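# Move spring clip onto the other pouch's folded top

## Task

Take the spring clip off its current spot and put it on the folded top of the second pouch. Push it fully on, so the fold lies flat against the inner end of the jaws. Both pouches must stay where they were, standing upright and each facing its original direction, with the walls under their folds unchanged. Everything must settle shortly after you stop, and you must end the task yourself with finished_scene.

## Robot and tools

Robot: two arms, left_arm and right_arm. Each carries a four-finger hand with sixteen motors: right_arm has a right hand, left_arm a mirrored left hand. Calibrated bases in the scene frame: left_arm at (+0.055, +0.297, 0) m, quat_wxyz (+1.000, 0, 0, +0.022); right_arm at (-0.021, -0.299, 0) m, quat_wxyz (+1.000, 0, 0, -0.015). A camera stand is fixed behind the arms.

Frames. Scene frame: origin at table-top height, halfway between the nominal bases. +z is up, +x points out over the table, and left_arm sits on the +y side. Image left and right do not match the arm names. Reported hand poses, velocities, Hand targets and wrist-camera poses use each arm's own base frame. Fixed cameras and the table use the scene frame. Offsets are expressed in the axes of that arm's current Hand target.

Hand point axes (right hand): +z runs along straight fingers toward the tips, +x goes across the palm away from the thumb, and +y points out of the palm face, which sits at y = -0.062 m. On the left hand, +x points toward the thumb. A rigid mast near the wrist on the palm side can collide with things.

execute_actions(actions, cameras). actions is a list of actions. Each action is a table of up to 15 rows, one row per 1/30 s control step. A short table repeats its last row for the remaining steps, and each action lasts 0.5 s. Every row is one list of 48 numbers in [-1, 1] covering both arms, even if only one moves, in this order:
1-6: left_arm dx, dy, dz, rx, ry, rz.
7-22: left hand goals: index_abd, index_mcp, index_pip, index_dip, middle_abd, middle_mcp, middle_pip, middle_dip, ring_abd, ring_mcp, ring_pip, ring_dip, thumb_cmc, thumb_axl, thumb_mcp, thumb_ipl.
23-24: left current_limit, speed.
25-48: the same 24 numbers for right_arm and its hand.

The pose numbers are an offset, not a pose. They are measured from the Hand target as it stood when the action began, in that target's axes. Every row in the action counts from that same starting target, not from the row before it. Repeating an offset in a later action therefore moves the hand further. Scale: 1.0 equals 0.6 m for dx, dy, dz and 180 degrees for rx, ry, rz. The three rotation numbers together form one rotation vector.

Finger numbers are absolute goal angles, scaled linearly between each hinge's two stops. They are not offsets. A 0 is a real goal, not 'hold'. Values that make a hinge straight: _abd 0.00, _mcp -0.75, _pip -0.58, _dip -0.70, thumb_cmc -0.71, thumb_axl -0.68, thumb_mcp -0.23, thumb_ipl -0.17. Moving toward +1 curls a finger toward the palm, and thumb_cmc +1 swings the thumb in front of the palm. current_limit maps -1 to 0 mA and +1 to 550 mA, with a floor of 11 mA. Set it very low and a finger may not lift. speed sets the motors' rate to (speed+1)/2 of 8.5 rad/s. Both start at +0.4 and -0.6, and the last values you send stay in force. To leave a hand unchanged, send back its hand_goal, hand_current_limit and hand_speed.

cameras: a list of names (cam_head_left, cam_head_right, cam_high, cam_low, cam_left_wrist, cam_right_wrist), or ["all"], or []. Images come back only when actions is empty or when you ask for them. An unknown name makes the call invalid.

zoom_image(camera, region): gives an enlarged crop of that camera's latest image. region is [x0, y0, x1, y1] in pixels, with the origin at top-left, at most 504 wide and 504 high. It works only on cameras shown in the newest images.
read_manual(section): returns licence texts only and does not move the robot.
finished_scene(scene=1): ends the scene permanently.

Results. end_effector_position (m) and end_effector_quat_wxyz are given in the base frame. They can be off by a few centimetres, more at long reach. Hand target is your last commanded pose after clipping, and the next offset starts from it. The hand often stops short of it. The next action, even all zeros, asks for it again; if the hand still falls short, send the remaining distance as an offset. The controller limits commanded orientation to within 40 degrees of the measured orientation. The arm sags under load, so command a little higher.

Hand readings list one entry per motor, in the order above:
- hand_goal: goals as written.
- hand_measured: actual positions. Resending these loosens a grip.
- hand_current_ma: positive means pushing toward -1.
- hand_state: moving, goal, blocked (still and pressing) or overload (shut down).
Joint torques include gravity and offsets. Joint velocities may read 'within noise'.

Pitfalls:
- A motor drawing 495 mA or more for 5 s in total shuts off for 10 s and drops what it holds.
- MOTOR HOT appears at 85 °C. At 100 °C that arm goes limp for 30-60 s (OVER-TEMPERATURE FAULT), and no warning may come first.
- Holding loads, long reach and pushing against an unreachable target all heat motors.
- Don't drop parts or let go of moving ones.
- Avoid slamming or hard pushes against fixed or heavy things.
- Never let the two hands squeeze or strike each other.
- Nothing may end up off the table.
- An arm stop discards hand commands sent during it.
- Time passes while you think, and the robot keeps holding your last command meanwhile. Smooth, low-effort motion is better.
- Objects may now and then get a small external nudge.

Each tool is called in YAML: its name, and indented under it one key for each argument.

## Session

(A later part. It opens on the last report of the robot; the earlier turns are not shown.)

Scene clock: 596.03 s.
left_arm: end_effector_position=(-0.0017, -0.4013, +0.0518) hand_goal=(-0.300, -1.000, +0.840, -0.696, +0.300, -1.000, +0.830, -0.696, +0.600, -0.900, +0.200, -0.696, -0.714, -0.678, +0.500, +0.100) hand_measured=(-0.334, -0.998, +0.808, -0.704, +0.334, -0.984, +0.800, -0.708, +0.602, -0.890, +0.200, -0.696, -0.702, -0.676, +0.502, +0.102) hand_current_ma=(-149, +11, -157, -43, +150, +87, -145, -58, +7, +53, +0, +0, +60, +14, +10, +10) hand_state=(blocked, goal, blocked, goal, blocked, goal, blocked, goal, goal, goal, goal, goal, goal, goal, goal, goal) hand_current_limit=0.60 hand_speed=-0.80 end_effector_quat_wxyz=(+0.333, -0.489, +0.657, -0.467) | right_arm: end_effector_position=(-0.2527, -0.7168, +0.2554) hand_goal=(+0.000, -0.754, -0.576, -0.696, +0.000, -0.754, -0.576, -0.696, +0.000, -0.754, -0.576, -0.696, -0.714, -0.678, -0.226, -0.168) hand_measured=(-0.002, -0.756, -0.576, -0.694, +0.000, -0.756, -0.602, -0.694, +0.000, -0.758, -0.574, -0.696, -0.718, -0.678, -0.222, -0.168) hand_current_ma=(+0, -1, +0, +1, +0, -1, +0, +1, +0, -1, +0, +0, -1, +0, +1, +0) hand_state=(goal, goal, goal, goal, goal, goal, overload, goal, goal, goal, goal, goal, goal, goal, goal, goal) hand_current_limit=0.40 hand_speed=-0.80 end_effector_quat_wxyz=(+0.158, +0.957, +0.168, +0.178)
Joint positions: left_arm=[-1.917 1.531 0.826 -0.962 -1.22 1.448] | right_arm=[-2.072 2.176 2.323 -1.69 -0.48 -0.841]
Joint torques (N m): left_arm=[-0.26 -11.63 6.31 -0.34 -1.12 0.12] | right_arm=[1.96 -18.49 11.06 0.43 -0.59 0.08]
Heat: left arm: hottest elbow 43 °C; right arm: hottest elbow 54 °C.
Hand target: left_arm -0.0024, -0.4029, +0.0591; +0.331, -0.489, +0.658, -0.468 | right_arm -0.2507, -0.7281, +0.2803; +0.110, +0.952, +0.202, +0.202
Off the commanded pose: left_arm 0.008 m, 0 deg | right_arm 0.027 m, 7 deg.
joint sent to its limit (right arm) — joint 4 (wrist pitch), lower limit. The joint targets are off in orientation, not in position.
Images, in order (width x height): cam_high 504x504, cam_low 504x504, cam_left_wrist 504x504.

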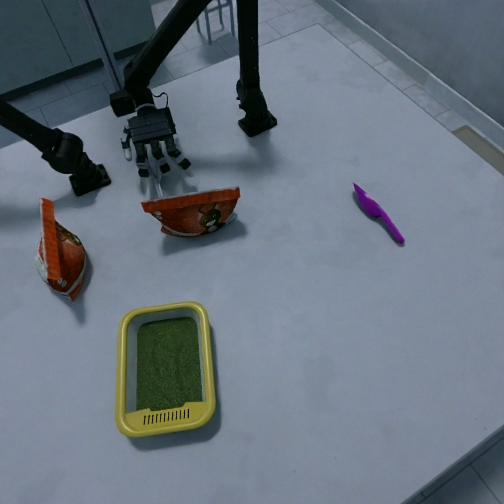

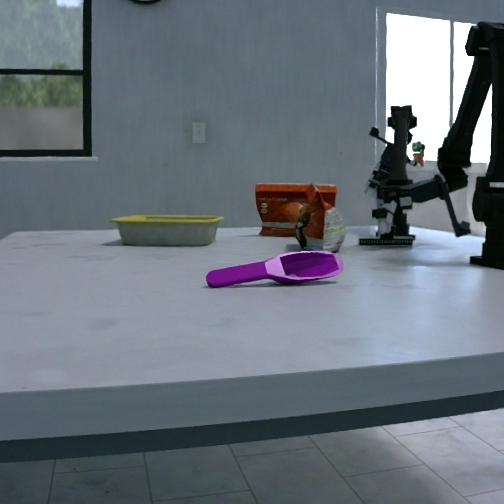

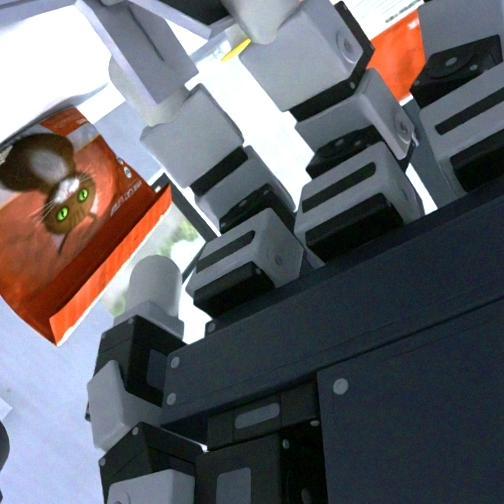

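execute_actions:
  actions:
    - [[0,0,0,0,0,0,-0.15,-1.0,0.86,-0.696,0.15,-1.0,0.83,-0.696,0.6,-0.9,0.2,-0.696,-0.714,-0.678,0.5,0.1,0.8,-0.7,0,0,0,0,0,0,0,-0.754,-0.576,-0.696,0,-0.754,-0.576,-0.696,0,-0.754,-0.576,-0.696,-0.714,-0.678,-0.226,-0.168,0.4,-0.8]]
    - [[0,0,0,0,0,0,-0.02,-1.0,0.86,-0.696,0.02,-1.0,0.82,-0.696,0.6,-0.9,0.2,-0.696,-0.714,-0.678,0.5,0.1,1.0,-0.7,0,0,0,0,0,0,0,-0.754,-0.576,-0.696,0,-0.754,-0.576,-0.696,0,-0.754,-0.576,-0.696,-0.714,-0.678,-0.226,-0.168,0.4,-0.8]]
  cameras: ["cam_low", "cam_high", "cam_left_wrist"]

zoom_image:
  camera: "cam_low"
  region: [350, 195, 420, 265]

zoom_image:
  camera: "cam_high"
  region: [120, 155, 180, 215]

zoom_image:
  camera: "cam_left_wrist"
  region: [80, 0, 260, 180]

Scene clock: 597.50 s.
left_arm: end_effector_position=(-0.0017, -0.4015, +0.0524) hand_goal=(-0.020, -1.000, +0.860, -0.696, +0.020, -1.000, +0.820, -0.696, +0.600, -0.900, +0.200, -0.696, -0.714, -0.678, +0.500, +0.100) hand_measured=(-0.104, -1.000, +0.808, -0.710, +0.114, -0.978, +0.778, -0.714, +0.602, -0.890, +0.200, -0.696, -0.702, -0.676, +0.502, +0.102) hand_current_ma=(-364, +0, -257, -66, +410, +120, -207, -93, +7, +53, +0, +0, +60, +14, +10, +10) hand_state=(blocked, goal, blocked, goal, blocked, blocked, blocked, goal, goal, goal, goal, goal, goal, goal, goal, goal) hand_current_limit=1.00 hand_speed=-0.70 end_effector_quat_wxyz=(+0.333, -0.490, +0.657, -0.467) | right_arm: end_effector_position=(-0.2527, -0.7168, +0.2554) hand_goal=(+0.000, -0.754, -0.576, -0.696, +0.000, -0.754, -0.576, -0.696, +0.000, -0.754, -0.576, -0.696, -0.714, -0.678, -0.226, -0.168) hand_measured=(-0.002, -0.756, -0.576, -0.694, +0.000, -0.756, -0.602, -0.694, +0.000, -0.758, -0.574, -0.696, -0.718, -0.678, -0.222, -0.168) hand_current_ma=(+0, -1, +0, +1, +0, -1, +0, +1, +0, -1, +0, +0, -1, +0, +1, +0) hand_state=(goal, goal, goal, goal, goal, goal, overload, goal, goal, goal, goal, goal, goal, goal, goal, goal) hand_current_limit=0.40 hand_speed=-0.80 end_effector_quat_wxyz=(+0.158, +0.957, +0.168, +0.178)
Joint positions: left_arm=[-1.917 1.529 0.826 -0.962 -1.22 1.448] | right_arm=[-2.072 2.176 2.323 -1.69 -0.48 -0.841]
Joint torques (N m): left_arm=[-0.26 -11.69 6.34 -0.29 -1.12 0.12] | right_arm=[1.9 -18.2 11.06 0.49 -0.63 0.05]
Heat: left arm: hottest elbow 42 °C; right arm: hottest elbow 54 °C.
Hand target: left_arm -0.0024, -0.4029, +0.0593; +0.331, -0.489, +0.658, -0.468 | right_arm -0.2507, -0.7281, +0.2803; +0.110, +0.952, +0.202, +0.202
Off the commanded pose: left_arm 0.007 m, 0 deg | right_arm 0.027 m, 7 deg.
joint sent to its limit (right arm) — joint 4 (wrist pitch), lower limit. The joint targets are off in orientation, not in position.
Images, in order (width x height): cam_high 504x504, cam_low 504x504, cam_left_wrist 504x504.

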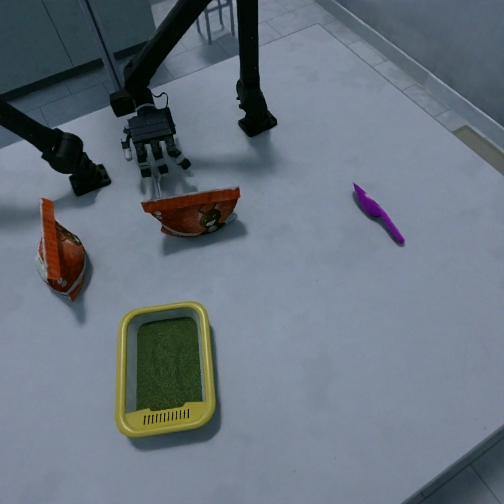

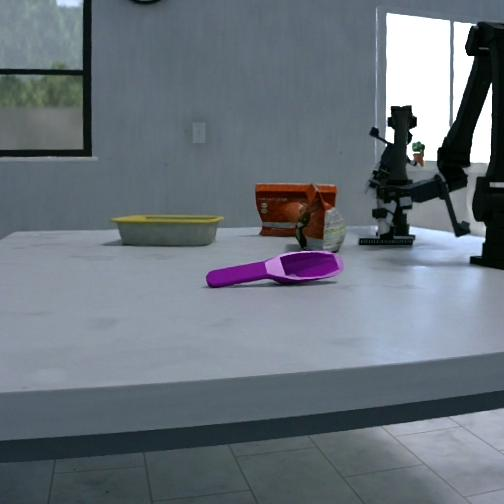

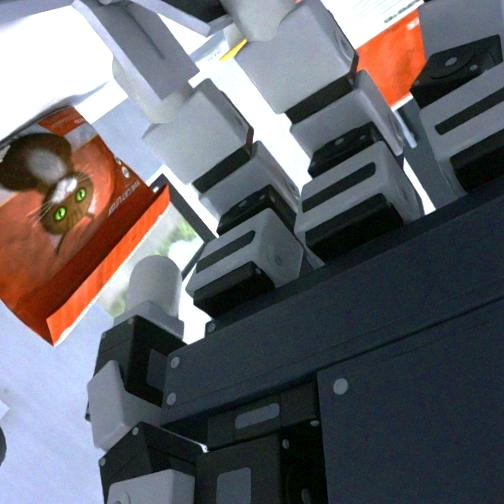

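Scaled by 7.200 from the camera's 504x504 image, which has a finer 720x720 frame.

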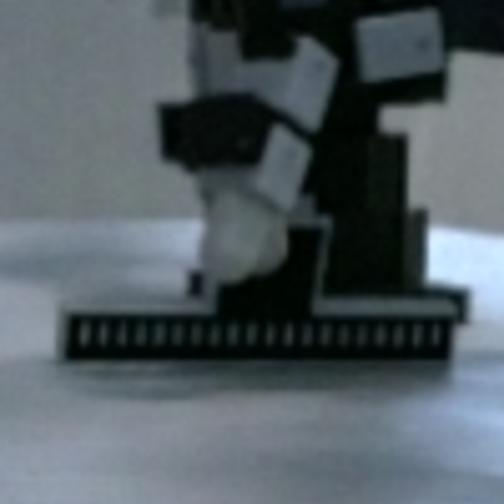

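Scaled by 8.400 from the camera's 504x504 image, which has a finer 720x720 frame.

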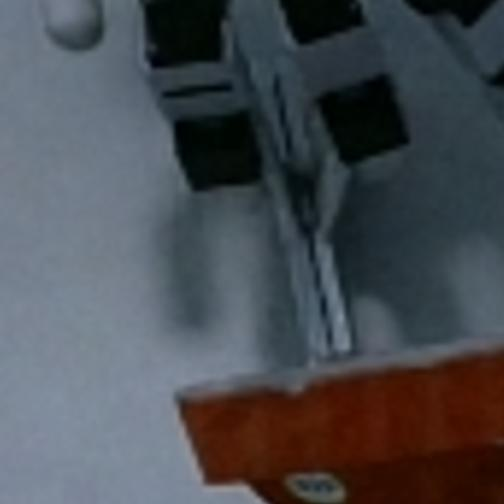

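Scaled by 2.800 from the camera's 504x504 image, which has a finer 720x720 frame.

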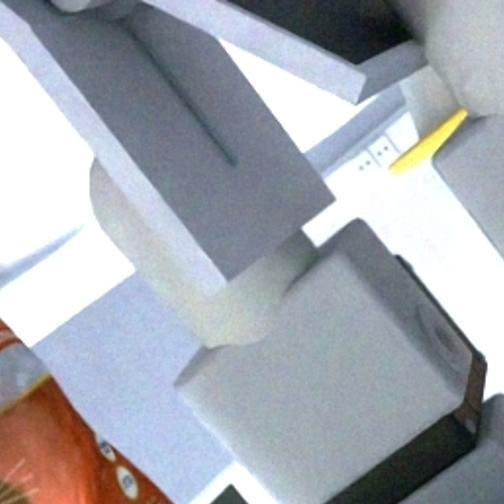

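execute_actions:
  actions:
    - [[0,0,0,0,0,0,0.1,-1.0,0.84,-0.696,-0.1,-1.0,0.80,-0.696,0.6,-0.9,0.2,-0.696,-0.714,-0.678,0.5,0.1,1.0,-0.7,0,0,0,0,0,0,0,-0.754,-0.576,-0.696,0,-0.754,-0.576,-0.696,0,-0.754,-0.576,-0.696,-0.714,-0.678,-0.226,-0.168,0.4,-0.8]]
  cameras: ["cam_low", "cam_high", "cam_left_wrist"]

zoom_image:
  camera: "cam_low"
  region: [350, 195, 420, 265]

zoom_image:
  camera: "cam_high"
  region: [120, 155, 180, 215]

zoom_image:
  camera: "cam_left_wrist"
  region: [80, 0, 260, 180]

Scene clock: 598.40 s.
left_arm: end_effector_position=(-0.0017, -0.4015, +0.0526) hand_goal=(+0.100, -1.000, +0.840, -0.696, -0.100, -1.000, +0.800, -0.696, +0.600, -0.900, +0.200, -0.696, -0.714, -0.678, +0.500, +0.100) hand_measured=(+0.036, -0.996, +0.848, -0.698, -0.020, -0.994, +0.784, -0.704, +0.602, -0.890, +0.200, -0.696, -0.702, -0.676, +0.502, +0.102) hand_current_ma=(-275, +22, +36, -11, +348, +28, -80, -36, +7, +53, +0, +0, +60, +14, +10, +10) hand_state=(blocked, goal, goal, goal, blocked, goal, goal, goal, goal, goal, goal, goal, goal, goal, goal, goal) hand_current_limit=1.00 hand_speed=-0.70 end_effector_quat_wxyz=(+0.332, -0.490, +0.657, -0.468) | right_arm: end_effector_position=(-0.2527, -0.7168, +0.2554) hand_goal=(+0.000, -0.754, -0.576, -0.696, +0.000, -0.754, -0.576, -0.696, +0.000, -0.754, -0.576, -0.696, -0.714, -0.678, -0.226, -0.168) hand_measured=(-0.002, -0.756, -0.576, -0.694, +0.000, -0.756, -0.602, -0.694, +0.000, -0.758, -0.574, -0.696, -0.718, -0.678, -0.222, -0.168) hand_current_ma=(+0, -1, +0, +1, +0, -1, +0, +1, +0, -1, +0, +0, -1, +0, +1, +0) hand_state=(goal, goal, goal, goal, goal, goal, overload, goal, goal, goal, goal, goal, goal, goal, goal, goal) hand_current_limit=0.40 hand_speed=-0.80 end_effector_quat_wxyz=(+0.158, +0.957, +0.168, +0.178)
Joint positions: left_arm=[-1.917 1.529 0.826 -0.962 -1.221 1.448] | right_arm=[-2.072 2.176 2.323 -1.69 -0.48 -0.841]
Joint torques (N m): left_arm=[-0.21 -11.63 6.32 -0.34 -1.1 0.12] | right_arm=[1.85 -17.79 10.97 0.58 -0.6 0.07]
Heat: left arm: hottest elbow 42 °C; right arm: hottest elbow 54 °C.
Hand target: left_arm -0.0024, -0.4029, +0.0592; +0.331, -0.489, +0.658, -0.468 | right_arm -0.2507, -0.7281, +0.2803; +0.110, +0.952, +0.202, +0.202
Off the commanded pose: left_arm 0.007 m, 0 deg | right_arm 0.027 m, 7 deg.
joint sent to its limit (right arm) — joint 4 (wrist pitch), lower limit. The joint targets are off in orientation, not in position.
Images, in order (width x height): cam_high 504x504, cam_low 504x504, cam_left_wrist 504x504.

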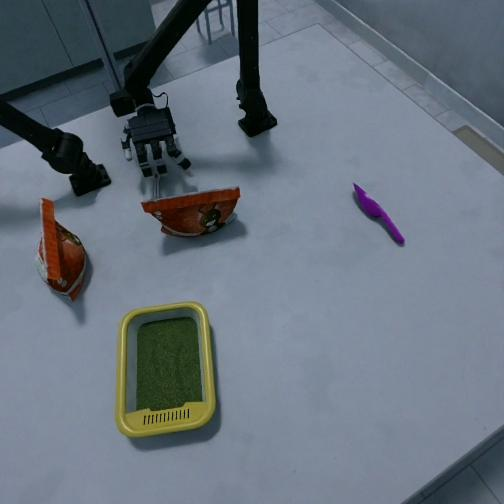

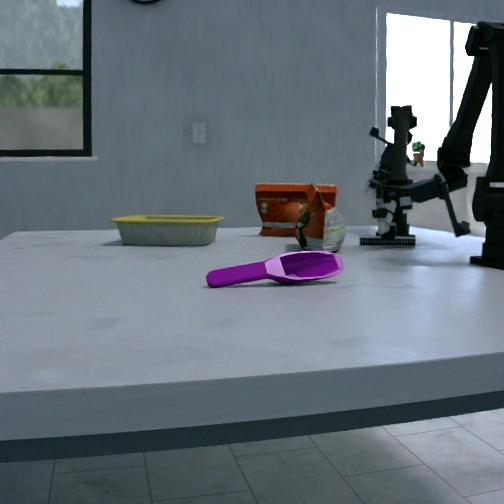

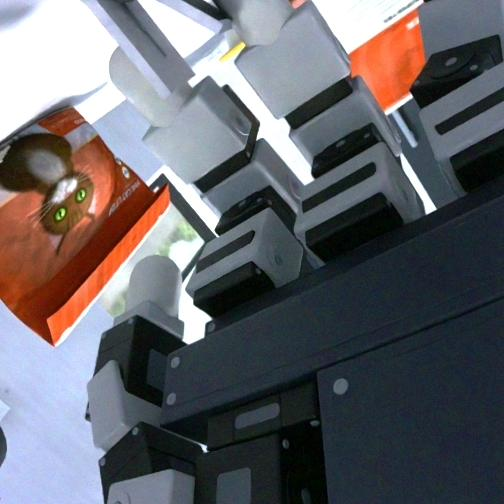

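Scaled by 7.200 from the camera's 504x504 image, which has a finer 720x720 frame.

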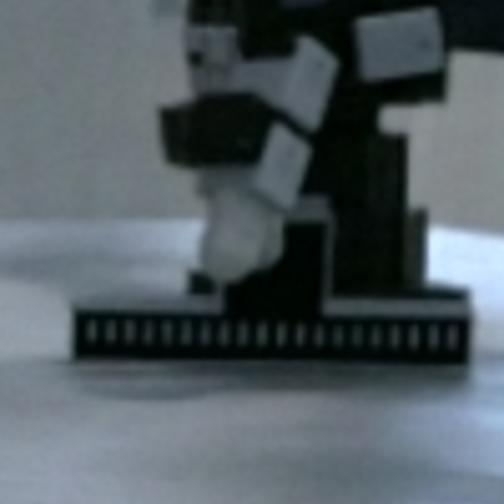

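Scaled by 8.400 from the camera's 504x504 image, which has a finer 720x720 frame.

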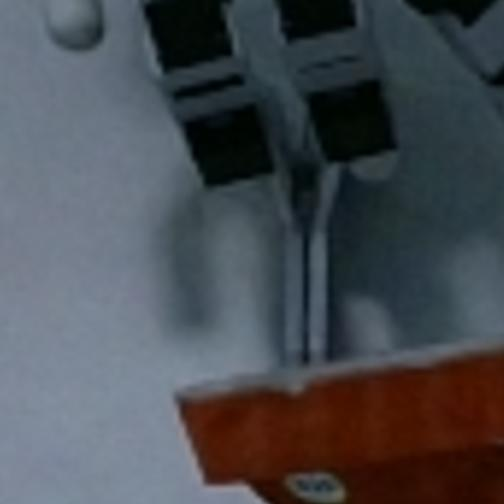

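Scaled by 2.800 from the camera's 504x504 image, which has a finer 720x720 frame.

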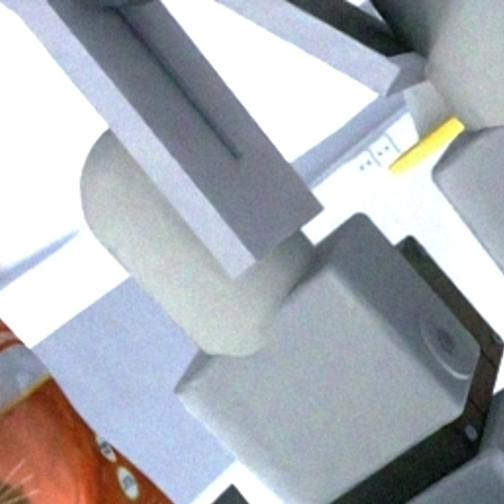

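execute_actions:
  actions:
    - [[0,0,0,0,0,0,-0.3,-1.0,0.82,-0.696,0.3,-1.0,0.80,-0.696,0.6,-0.9,0.2,-0.696,-0.714,-0.678,0.5,0.1,0.6,-0.8,0,0,0,0,0,0,0,-0.754,-0.576,-0.696,0,-0.754,-0.576,-0.696,0,-0.754,-0.576,-0.696,-0.714,-0.678,-0.226,-0.168,0.4,-0.8]]
    - [[0,0,0,0,0,0,-0.62,-1.0,0.80,-0.696,0.62,-1.0,0.80,-0.696,0.6,-0.9,0.2,-0.696,-0.714,-0.678,0.5,0.1,0.5,-0.8,0,0,0,0,0,0,0,-0.754,-0.576,-0.696,0,-0.754,-0.576,-0.696,0,-0.754,-0.576,-0.696,-0.714,-0.678,-0.226,-0.168,0.4,-0.8]]
    - [[0,0.007,-0.019,0,0,0,-0.62,-1.0,0.80,-0.696,0.62,-1.0,0.80,-0.696,0.6,-0.9,0.2,-0.696,-0.714,-0.678,0.5,0.1,0.5,-0.8,0,0,0,0,0,0,0,-0.754,-0.576,-0.696,0,-0.754,-0.576,-0.696,0,-0.754,-0.576,-0.696,-0.714,-0.678,-0.226,-0.168,0.4,-0.8]]
  cameras: ["cam_low", "cam_high", "cam_left_wrist"]

zoom_image:
  camera: "cam_low"
  region: [350, 195, 420, 265]

zoom_image:
  camera: "cam_high"
  region: [120, 155, 180, 215]

zoom_image:
  camera: "cam_left_wrist"
  region: [80, 0, 260, 180]

Scene clock: 601.00 s.
left_arm: end_effector_position=(-0.0052, -0.3893, +0.0528) hand_goal=(-0.620, -1.000, +0.800, -0.696, +0.620, -1.000, +0.800, -0.696, +0.600, -0.900, +0.200, -0.696, -0.714, -0.678, +0.500, +0.100) hand_measured=(-0.616, -0.994, +0.798, -0.698, +0.616, -0.990, +0.798, -0.700, +0.602, -0.890, +0.200, -0.696, -0.702, -0.676, +0.502, +0.102) hand_current_ma=(+14, +30, -14, -12, -13, +52, -14, -15, +7, +53, +0, +0, +60, +14, +10, +10) hand_state=(goal, goal, goal, goal, goal, goal, goal, goal, goal, goal, goal, goal, goal, goal, goal, goal) hand_current_limit=0.50 hand_speed=-0.80 end_effector_quat_wxyz=(+0.342, -0.484, +0.661, -0.461) | right_arm: end_effector_position=(-0.2527, -0.7168, +0.2554) hand_goal=(+0.000, -0.754, -0.576, -0.696, +0.000, -0.754, -0.576, -0.696, +0.000, -0.754, -0.576, -0.696, -0.714, -0.678, -0.226, -0.168) hand_measured=(-0.002, -0.756, -0.576, -0.694, +0.000, -0.756, -0.602, -0.694, +0.000, -0.758, -0.574, -0.696, -0.718, -0.678, -0.222, -0.168) hand_current_ma=(+0, -1, +0, +1, +0, -1, +0, +1, +0, -1, +0, +0, -1, +0, +1, +0) hand_state=(goal, goal, goal, goal, goal, goal, overload, goal, goal, goal, goal, goal, goal, goal, goal, goal) hand_current_limit=0.40 hand_speed=-0.80 end_effector_quat_wxyz=(+0.158, +0.957, +0.168, +0.178)
Joint positions: left_arm=[-1.938 1.529 0.826 -1.048 -1.216 1.384] | right_arm=[-2.072 2.176 2.323 -1.69 -0.48 -0.841]
Joint torques (N m): left_arm=[-1.2 -10.17 7.54 -0.47 -1.08 -0.13] | right_arm=[1.85 -18.43 11.15 0.49 -0.58 0.07]
Heat: left arm: hottest elbow 42 °C; right arm: hottest elbow 54 °C.
Hand target: left_arm -0.0140, -0.3992, +0.0591; +0.331, -0.489, +0.658, -0.468 | right_arm -0.2507, -0.7281, +0.2803; +0.110, +0.952, +0.202, +0.202
Off the commanded pose: left_arm 0.015 m, 2 deg | right_arm 0.027 m, 7 deg.
joint sent to its limit (right arm) — joint 4 (wrist pitch), lower limit. The joint targets are off in orientation, not in position.
Images, in order (width x height): cam_high 504x504, cam_low 504x504, cam_left_wrist 504x504.

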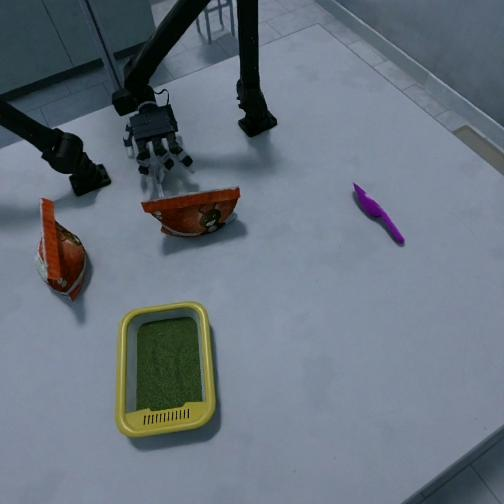

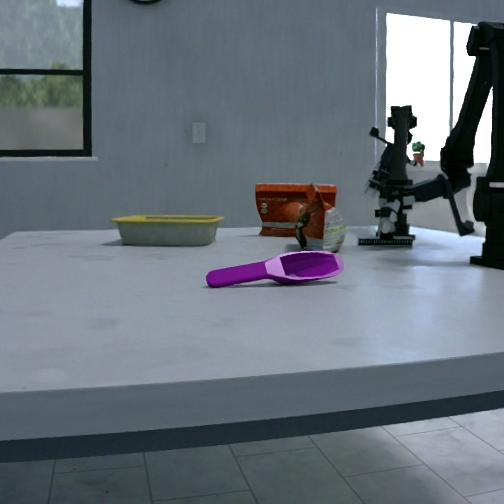

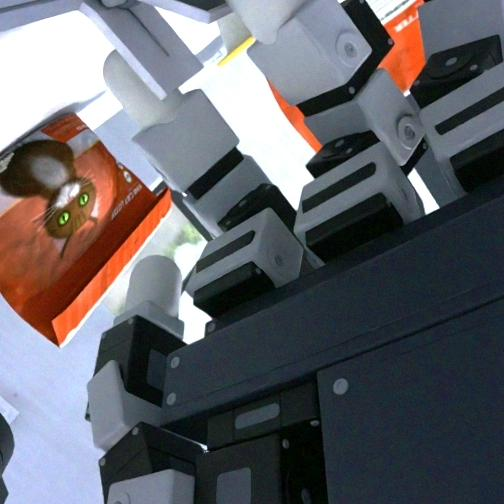

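Scaled by 7.200 from the camera's 504x504 image, which has a finer 720x720 frame.

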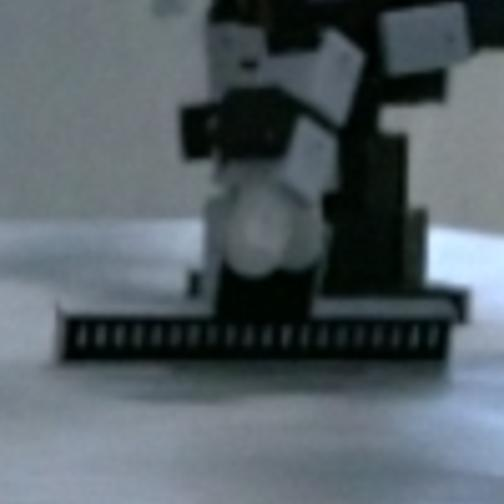

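Scaled by 8.400 from the camera's 504x504 image, which has a finer 720x720 frame.

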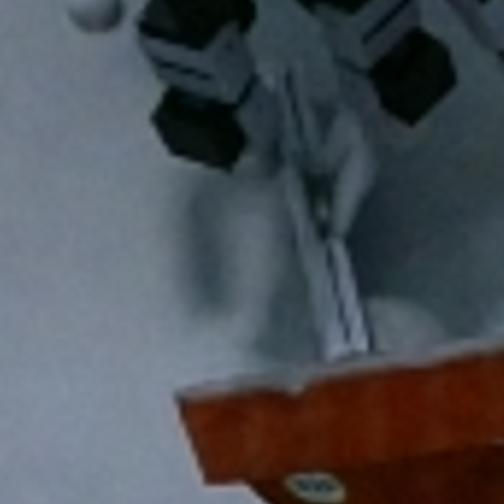

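Scaled by 2.800 from the camera's 504x504 image, which has a finer 720x720 frame.

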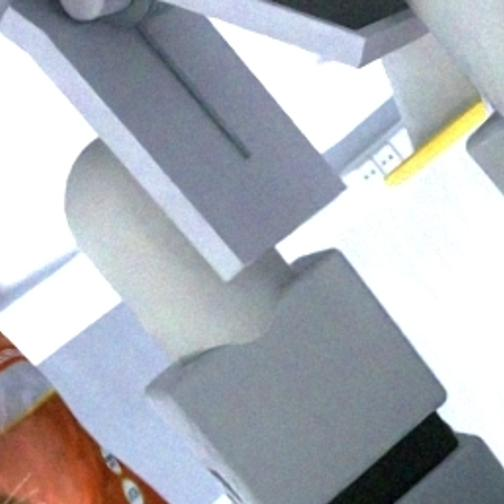

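execute_actions:
  actions:
    - [[-0.0123,0.0022,0.0125,0,0,0,-0.45,-1.0,0.82,-0.696,0.45,-1.0,0.81,-0.696,0.6,-0.9,0.2,-0.696,-0.714,-0.678,0.5,0.1,0.5,-0.8,0,0,0,0,0,0,0,-0.754,-0.576,-0.696,0,-0.754,-0.576,-0.696,0,-0.754,-0.576,-0.696,-0.714,-0.678,-0.226,-0.168,0.4,-0.8]]
    - [[0,0,0,0,0,0,-0.3,-1.0,0.83,-0.696,0.3,-1.0,0.81,-0.696,0.6,-0.9,0.2,-0.696,-0.714,-0.678,0.5,0.1,0.6,-0.8,0,0,0,0,0,0,0,-0.754,-0.576,-0.696,0,-0.754,-0.576,-0.696,0,-0.754,-0.576,-0.696,-0.714,-0.678,-0.226,-0.168,0.4,-0.8]]
  cameras: ["cam_low", "cam_high", "cam_left_wrist"]

zoom_image:
  camera: "cam_low"
  region: [350, 195, 420, 265]

zoom_image:
  camera: "cam_high"
  region: [120, 155, 180, 215]

zoom_image:
  camera: "cam_left_wrist"
  region: [80, 0, 260, 180]

Scene clock: 602.83 s.
left_arm: end_effector_position=(-0.0070, -0.3940, +0.0531) hand_goal=(-0.300, -1.000, +0.830, -0.696, +0.300, -1.000, +0.810, -0.696, +0.600, -0.900, +0.200, -0.696, -0.714, -0.678, +0.500, +0.100) hand_measured=(-0.330, -0.992, +0.800, -0.706, +0.328, -0.996, +0.794, -0.702, +0.602, -0.890, +0.200, -0.696, -0.702, -0.676, +0.502, +0.102) hand_current_ma=(-127, +40, -150, -49, +118, +16, -74, -25, +7, +53, +0, +0, +60, +14, +10, +10) hand_state=(blocked, goal, blocked, goal, blocked, goal, goal, goal, goal, goal, goal, goal, goal, goal, goal, goal) hand_current_limit=0.60 hand_speed=-0.80 end_effector_quat_wxyz=(+0.335, -0.486, +0.659, -0.465) | right_arm: end_effector_position=(-0.2527, -0.7168, +0.2554) hand_goal=(+0.000, -0.754, -0.576, -0.696, +0.000, -0.754, -0.576, -0.696, +0.000, -0.754, -0.576, -0.696, -0.714, -0.678, -0.226, -0.168) hand_measured=(-0.002, -0.756, -0.576, -0.694, +0.000, -0.756, -0.602, -0.694, +0.000, -0.758, -0.574, -0.696, -0.718, -0.678, -0.222, -0.168) hand_current_ma=(+0, -1, +0, +1, +0, -1, +0, +1, +0, -1, +0, +0, -1, +0, +1, +0) hand_state=(goal, goal, goal, goal, goal, goal, overload, goal, goal, goal, goal, goal, goal, goal, goal, goal) hand_current_limit=0.40 hand_speed=-0.80 end_effector_quat_wxyz=(+0.158, +0.957, +0.168, +0.178)
Joint positions: left_arm=[-1.938 1.528 0.826 -1.019 -1.217 1.399] | right_arm=[-2.072 2.176 2.323 -1.69 -0.48 -0.841]
Joint torques (N m): left_arm=[0.09 -11.4 5.15 0.59 -1.17 0.11] | right_arm=[1.79 -18.32 10.97 0.62 -0.57 0.05]
Heat: left arm: hottest elbow 42 °C; right arm: hottest elbow 54 °C.
Hand target: left_arm -0.0056, -0.3943, +0.0552; +0.331, -0.489, +0.658, -0.468 | right_arm -0.2507, -0.7281, +0.2803; +0.110, +0.952, +0.202, +0.202
Off the commanded pose: left_arm 0.003 m, 1 deg | right_arm 0.027 m, 7 deg.
joint sent to its limit (right arm) — joint 4 (wrist pitch), lower limit. The joint targets are off in orientation, not in position.
Images, in order (width x height): cam_high 504x504, cam_low 504x504, cam_left_wrist 504x504.

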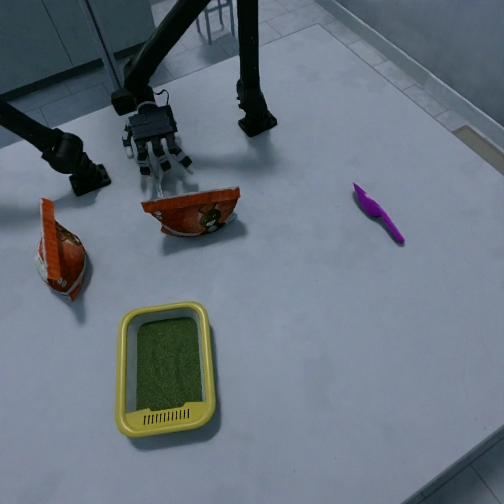

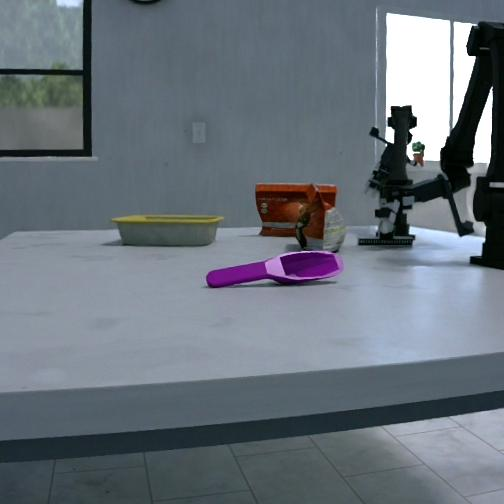

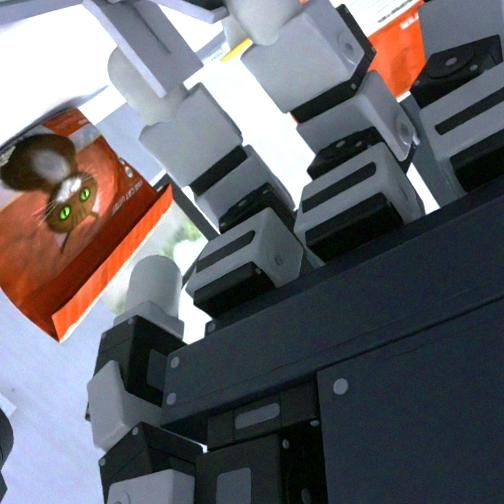

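Scaled by 7.200 from the camera's 504x504 image, which has a finer 720x720 frame.

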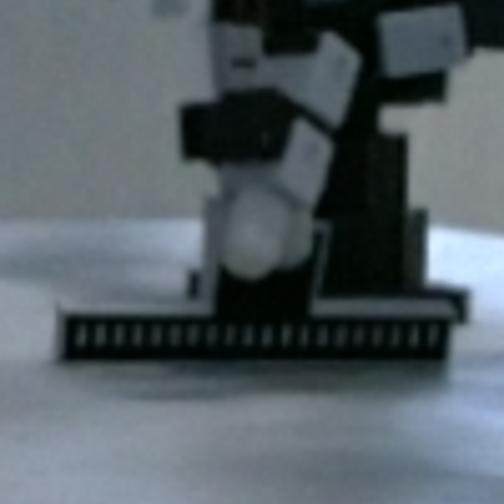

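Scaled by 8.400 from the camera's 504x504 image, which has a finer 720x720 frame.

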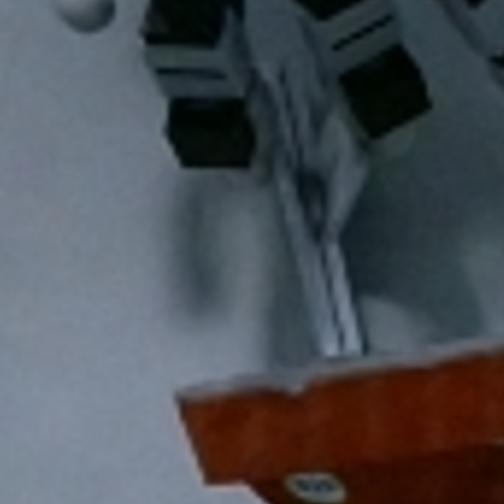

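Scaled by 2.800 from the camera's 504x504 image, which has a finer 720x720 frame.

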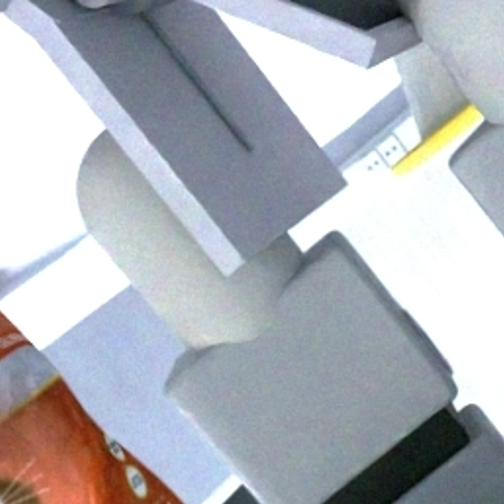

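execute_actions:
  actions:
    - [[0,0,0,0,0,0,-0.15,-1.0,0.84,-0.696,0.15,-1.0,0.82,-0.696,0.6,-0.9,0.2,-0.696,-0.714,-0.678,0.5,0.1,0.8,-0.7,0,0,0,0,0,0,0,-0.754,-0.576,-0.696,0,-0.754,-0.576,-0.696,0,-0.754,-0.576,-0.696,-0.714,-0.678,-0.226,-0.168,0.4,-0.8]]
    - [[0,0,0,0,0,0,-0.02,-1.0,0.84,-0.696,0.02,-1.0,0.82,-0.696,0.6,-0.9,0.2,-0.696,-0.714,-0.678,0.5,0.1,1.0,-0.7,0,0,0,0,0,0,0,-0.754,-0.576,-0.696,0,-0.754,-0.576,-0.696,0,-0.754,-0.576,-0.696,-0.714,-0.678,-0.226,-0.168,0.4,-0.8]]
  cameras: ["cam_low", "cam_high", "cam_left_wrist"]

zoom_image:
  camera: "cam_low"
  region: [350, 195, 420, 265]

zoom_image:
  camera: "cam_high"
  region: [120, 155, 180, 215]

Scene clock: 604.27 s.
left_arm: end_effector_position=(-0.0076, -0.3956, +0.0533) hand_goal=(-0.020, -1.000, +0.840, -0.696, +0.020, -1.000, +0.820, -0.696, +0.600, -0.900, +0.200, -0.696, -0.714, -0.678, +0.500, +0.100) hand_measured=(-0.126, -0.992, +0.794, -0.710, +0.126, -0.994, +0.770, -0.718, +0.602, -0.890, +0.200, -0.696, -0.702, -0.676, +0.502, +0.102) hand_current_ma=(-461, +44, -228, -69, +465, +31, -246, -111, +7, +53, +0, +0, +59, +14, +10, +10) hand_state=(blocked, goal, blocked, goal, blocked, goal, blocked, blocked, goal, goal, goal, goal, goal, goal, goal, goal) hand_current_limit=1.00 hand_speed=-0.70 end_effector_quat_wxyz=(+0.332, -0.488, +0.658, -0.467) | right_arm: end_effector_position=(-0.2527, -0.7168, +0.2554) hand_goal=(+0.000, -0.754, -0.576, -0.696, +0.000, -0.754, -0.576, -0.696, +0.000, -0.754, -0.576, -0.696, -0.714, -0.678, -0.226, -0.168) hand_measured=(-0.002, -0.756, -0.576, -0.694, +0.000, -0.756, -0.602, -0.694, +0.000, -0.758, -0.574, -0.696, -0.718, -0.678, -0.222, -0.168) hand_current_ma=(+0, -1, +0, +1, +0, -1, +0, +1, +0, -1, +0, +0, -1, +0, +1, +0) hand_state=(goal, goal, goal, goal, goal, goal, overload, goal, goal, goal, goal, goal, goal, goal, goal, goal) hand_current_limit=0.40 hand_speed=-0.80 end_effector_quat_wxyz=(+0.158, +0.957, +0.168, +0.178)
Joint positions: left_arm=[-1.938 1.527 0.826 -1.011 -1.217 1.401] | right_arm=[-2.072 2.176 2.323 -1.69 -0.48 -0.841]
Joint torques (N m): left_arm=[0.09 -11.46 5.16 0.32 -1.16 0.1] | right_arm=[2.2 -17.85 11.04 0.25 -0.56 0.03]
Heat: left arm: hottest elbow 42 °C; right arm: hottest elbow 54 °C.
Hand target: left_arm -0.0056, -0.3943, +0.0552; +0.331, -0.489, +0.658, -0.468 | right_arm -0.2507, -0.7281, +0.2803; +0.110, +0.952, +0.202, +0.202
Off the commanded pose: left_arm 0.003 m, 0 deg | right_arm 0.027 m, 7 deg.
joint sent to its limit (right arm) — joint 4 (wrist pitch), lower limit. The joint targets are off in orientation, not in position.
Images, in order (width x height): cam_high 504x504, cam_low 504x504, cam_left_wrist 504x504.

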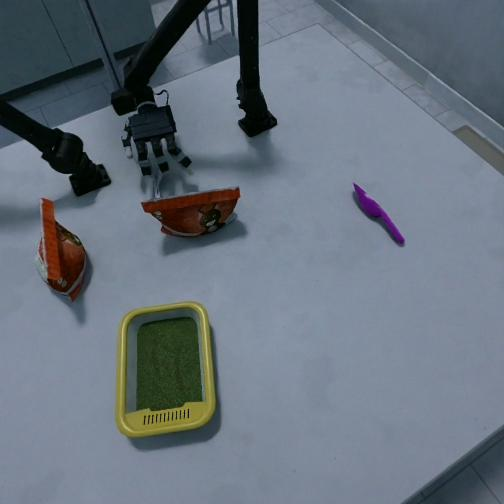

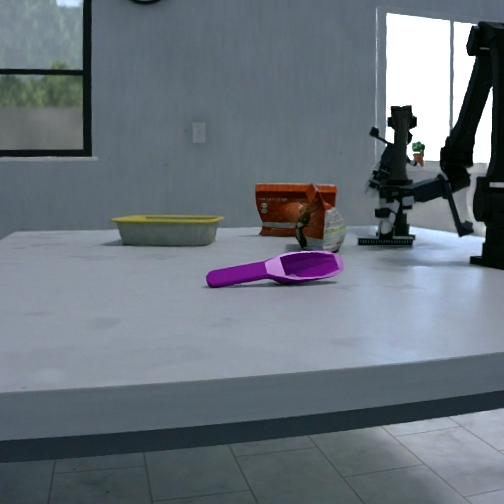

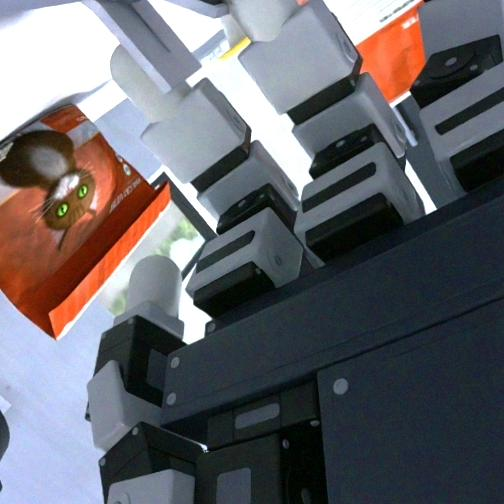

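Scaled by 7.200 from the camera's 504x504 image, which has a finer 720x720 frame.

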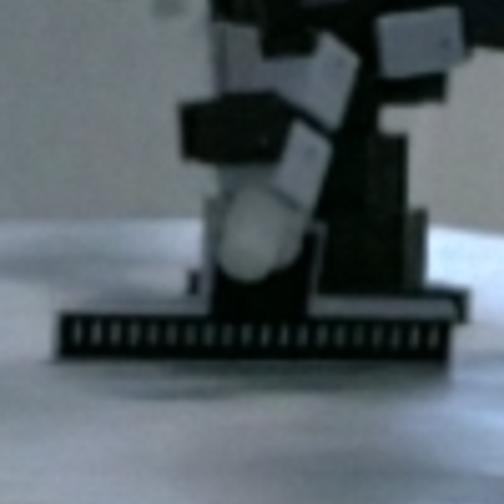

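Scaled by 8.400 from the camera's 504x504 image, which has a finer 720x720 frame.

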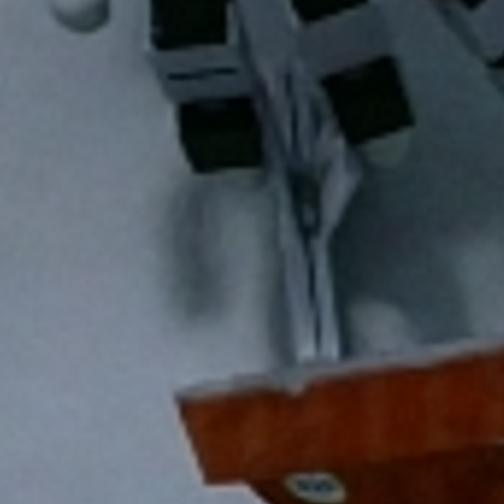

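execute_actions:
  actions:
    - [[0,0,0,0,0,0,0.08,-1.0,0.83,-0.696,-0.08,-1.0,0.81,-0.696,0.6,-0.9,0.2,-0.696,-0.714,-0.678,0.5,0.1,1.0,-0.7,0,0,0,0,0,0,0,-0.754,-0.576,-0.696,0,-0.754,-0.576,-0.696,0,-0.754,-0.576,-0.696,-0.714,-0.678,-0.226,-0.168,0.4,-0.8]]
  cameras: ["cam_low", "cam_high", "cam_left_wrist"]

zoom_image:
  camera: "cam_low"
  region: [350, 195, 420, 265]

zoom_image:
  camera: "cam_high"
  region: [120, 155, 180, 215]

Scene clock: 605.17 s.
left_arm: end_effector_position=(-0.0075, -0.3960, +0.0537) hand_goal=(+0.080, -1.000, +0.830, -0.696, -0.080, -1.000, +0.810, -0.696, +0.600, -0.900, +0.200, -0.696, -0.714, -0.678, +0.500, +0.100) hand_measured=(-0.044, -0.992, +0.794, -0.710, +0.036, -1.000, +0.770, -0.716, +0.602, -0.890, +0.200, -0.696, -0.702, -0.676, +0.502, +0.102) hand_current_ma=(-537, +44, -179, -65, +503, +1, -195, -100, +7, +53, +0, +0, +59, +14, +10, +10) hand_state=(blocked, goal, blocked, goal, blocked, goal, blocked, blocked, goal, goal, goal, goal, goal, goal, goal, goal) hand_current_limit=1.00 hand_speed=-0.70 end_effector_quat_wxyz=(+0.332, -0.488, +0.658, -0.468) | right_arm: end_effector_position=(-0.2527, -0.7168, +0.2554) hand_goal=(+0.000, -0.754, -0.576, -0.696, +0.000, -0.754, -0.576, -0.696, +0.000, -0.754, -0.576, -0.696, -0.714, -0.678, -0.226, -0.168) hand_measured=(-0.002, -0.756, -0.576, -0.694, +0.000, -0.756, -0.602, -0.694, +0.000, -0.758, -0.574, -0.696, -0.718, -0.678, -0.222, -0.168) hand_current_ma=(+0, -1, +0, +1, +0, -1, +0, +1, +0, -1, +0, +0, -1, +0, +1, +0) hand_state=(goal, goal, goal, goal, goal, goal, overload, goal, goal, goal, goal, goal, goal, goal, goal, goal) hand_current_limit=0.40 hand_speed=-0.80 end_effector_quat_wxyz=(+0.158, +0.957, +0.168, +0.178)
Joint positions: left_arm=[-1.938 1.527 0.826 -1.009 -1.219 1.401] | right_arm=[-2.072 2.176 2.323 -1.69 -0.48 -0.841]
Joint torques (N m): left_arm=[0.09 -11.34 5.14 0.28 -1.08 0.11] | right_arm=[1.96 -18.43 11.19 0.54 -0.62 0.03]
Heat: left arm: hottest elbow 42 °C; right arm: hottest elbow 54 °C.
Hand target: left_arm -0.0056, -0.3943, +0.0552; +0.331, -0.489, +0.658, -0.468 | right_arm -0.2507, -0.7281, +0.2803; +0.110, +0.952, +0.202, +0.202
Off the commanded pose: left_arm 0.003 m, 0 deg | right_arm 0.027 m, 7 deg.
joint sent to its limit (right arm) — joint 4 (wrist pitch), lower limit. The joint targets are off in orientation, not in position.
Images, in order (width x height): cam_high 504x504, cam_low 504x504, cam_left_wrist 504x504.

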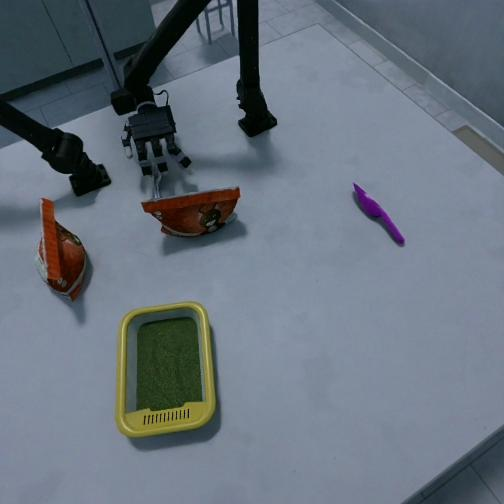

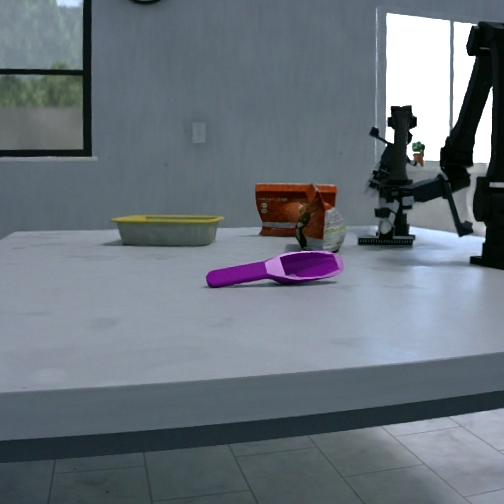

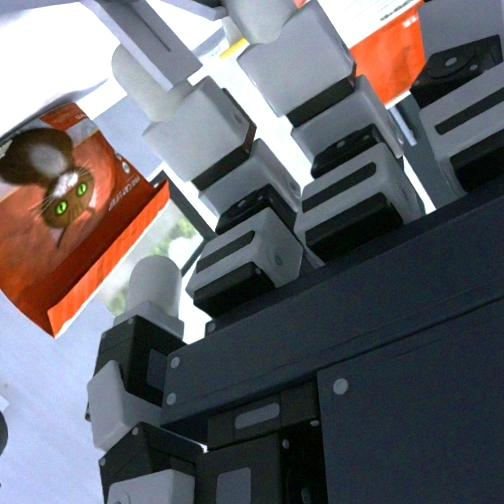

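Scaled by 7.200 from the camera's 504x504 image, which has a finer 720x720 frame.

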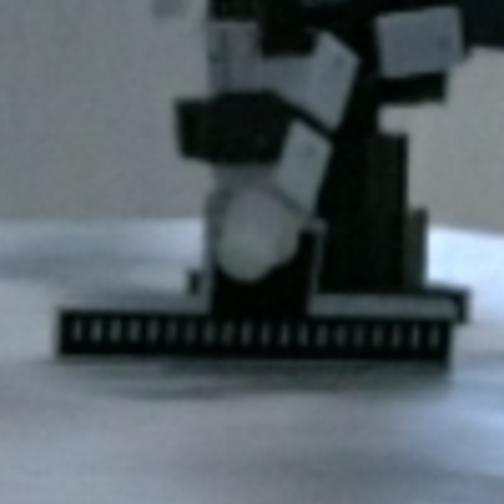

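Scaled by 8.400 from the camera's 504x504 image, which has a finer 720x720 frame.

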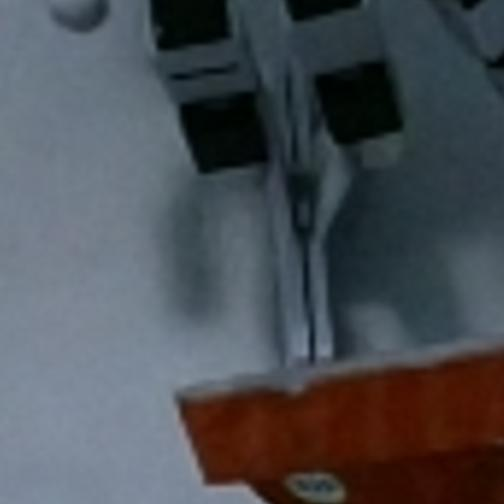

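execute_actions:
  actions:
    - [[0,0,0,0,0,0,0.2,-1.0,0.79,-0.696,-0.2,-1.0,0.765,-0.696,0.6,-0.9,0.2,-0.696,-0.714,-0.678,0.5,0.1,1.0,-0.7,0,0,0,0,0,0,0,-0.754,-0.576,-0.696,0,-0.754,-0.576,-0.696,0,-0.754,-0.576,-0.696,-0.714,-0.678,-0.226,-0.168,0.4,-0.8]]
    - [[0,0,0,0,0,0,0.2,-1.0,0.79,-0.696,-0.2,-1.0,0.765,-0.696,0.6,-0.9,0.2,-0.696,-0.714,-0.678,0.5,0.1,0.79,-0.7,0,0,0,0,0,0,0,-0.754,-0.576,-0.696,0,-0.754,-0.576,-0.696,0,-0.754,-0.576,-0.696,-0.714,-0.678,-0.226,-0.168,0.4,-0.8]]
  cameras: ["cam_low", "cam_high", "cam_left_wrist"]

zoom_image:
  camera: "cam_low"
  region: [350, 195, 420, 265]

zoom_image:
  camera: "cam_high"
  region: [120, 155, 180, 215]

Scene clock: 606.70 s.
left_arm: end_effector_position=(-0.0074, -0.3961, +0.0539) hand_goal=(+0.200, -1.000, +0.790, -0.696, -0.200, -1.000, +0.764, -0.696, +0.600, -0.900, +0.200, -0.696, -0.714, -0.678, +0.500, +0.100) hand_measured=(-0.042, -0.984, +0.782, -0.700, -0.018, -1.000, +0.756, -0.706, +0.602, -0.890, +0.200, -0.696, -0.702, -0.676, +0.502, +0.102) hand_current_ma=(-492, +78, -41, -23, +492, +0, -43, -52, +7, +53, +0, +0, +59, +14, +10, +10) hand_state=(blocked, goal, goal, goal, blocked, goal, goal, goal, goal, goal, goal, goal, goal, goal, goal, goal) hand_current_limit=0.79 hand_speed=-0.70 end_effector_quat_wxyz=(+0.332, -0.488, +0.657, -0.469) | right_arm: end_effector_position=(-0.2527, -0.7168, +0.2554) hand_goal=(+0.000, -0.754, -0.576, -0.696, +0.000, -0.754, -0.576, -0.696, +0.000, -0.754, -0.576, -0.696, -0.714, -0.678, -0.226, -0.168) hand_measured=(-0.002, -0.756, -0.576, -0.694, +0.000, -0.756, -0.602, -0.694, +0.000, -0.758, -0.574, -0.696, -0.718, -0.678, -0.222, -0.168) hand_current_ma=(+0, -1, +0, +1, +0, -1, +0, +1, +0, -1, +0, +0, -1, +0, +1, +0) hand_state=(goal, goal, goal, goal, goal, goal, overload, goal, goal, goal, goal, goal, goal, goal, goal, goal) hand_current_limit=0.40 hand_speed=-0.80 end_effector_quat_wxyz=(+0.158, +0.957, +0.168, +0.178)
Joint positions: left_arm=[-1.938 1.526 0.826 -1.009 -1.22 1.401] | right_arm=[-2.072 2.176 2.323 -1.69 -0.48 -0.841]
Joint torques (N m): left_arm=[-0.09 -11.28 5.15 0.29 -1.06 0.1] | right_arm=[1.38 -17.73 11.11 0.51 -0.56 0.05]
Heat: left arm: hottest elbow 42 °C; right arm: hottest elbow 54 °C.
Hand target: left_arm -0.0055, -0.3943, +0.0552; +0.331, -0.489, +0.658, -0.468 | right_arm -0.2507, -0.7281, +0.2803; +0.110, +0.952, +0.202, +0.202
Off the commanded pose: left_arm 0.003 m, 0 deg | right_arm 0.027 m, 7 deg.
joint sent to its limit (right arm) — joint 4 (wrist pitch), lower limit. The joint targets are off in orientation, not in position.
Images, in order (width x height): cam_high 504x504, cam_low 504x504, cam_left_wrist 504x504.

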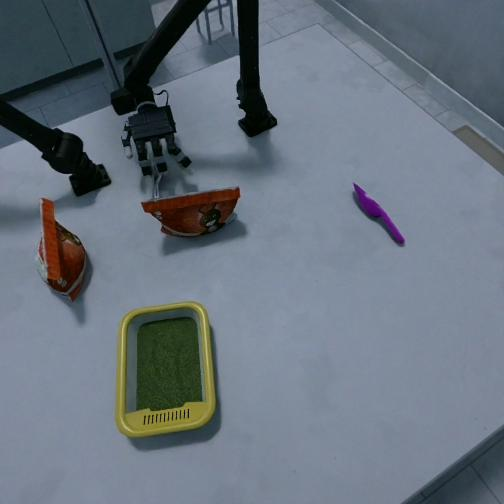

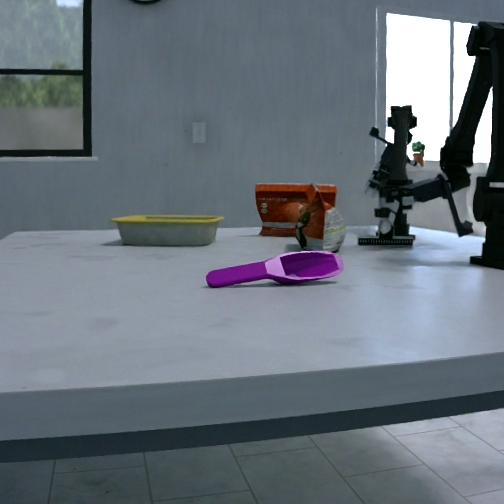

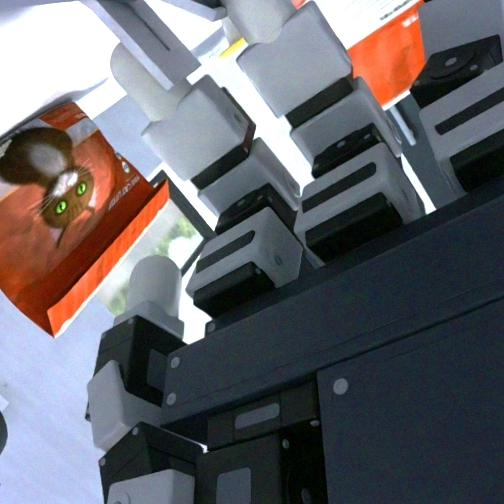

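Scaled by 7.200 from the camera's 504x504 image, which has a finer 720x720 frame.

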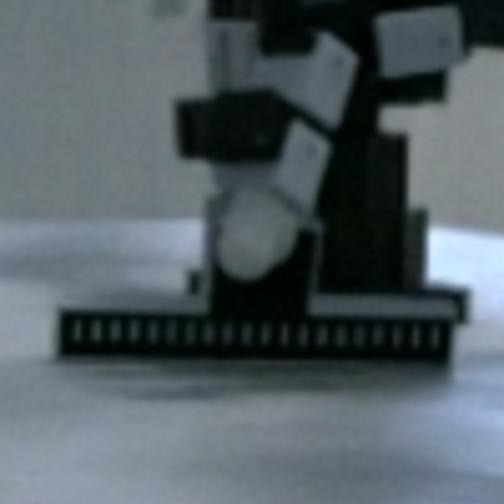

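Scaled by 8.400 from the camera's 504x504 image, which has a finer 720x720 frame.

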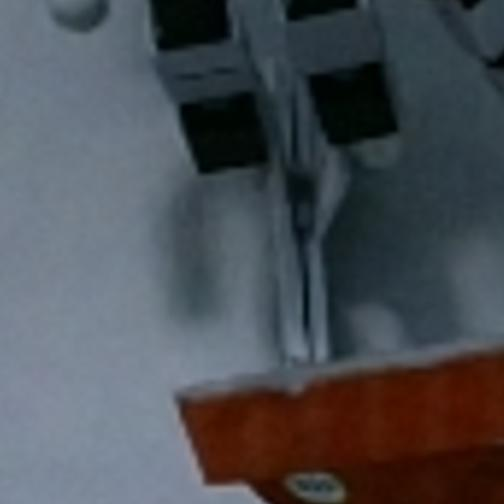

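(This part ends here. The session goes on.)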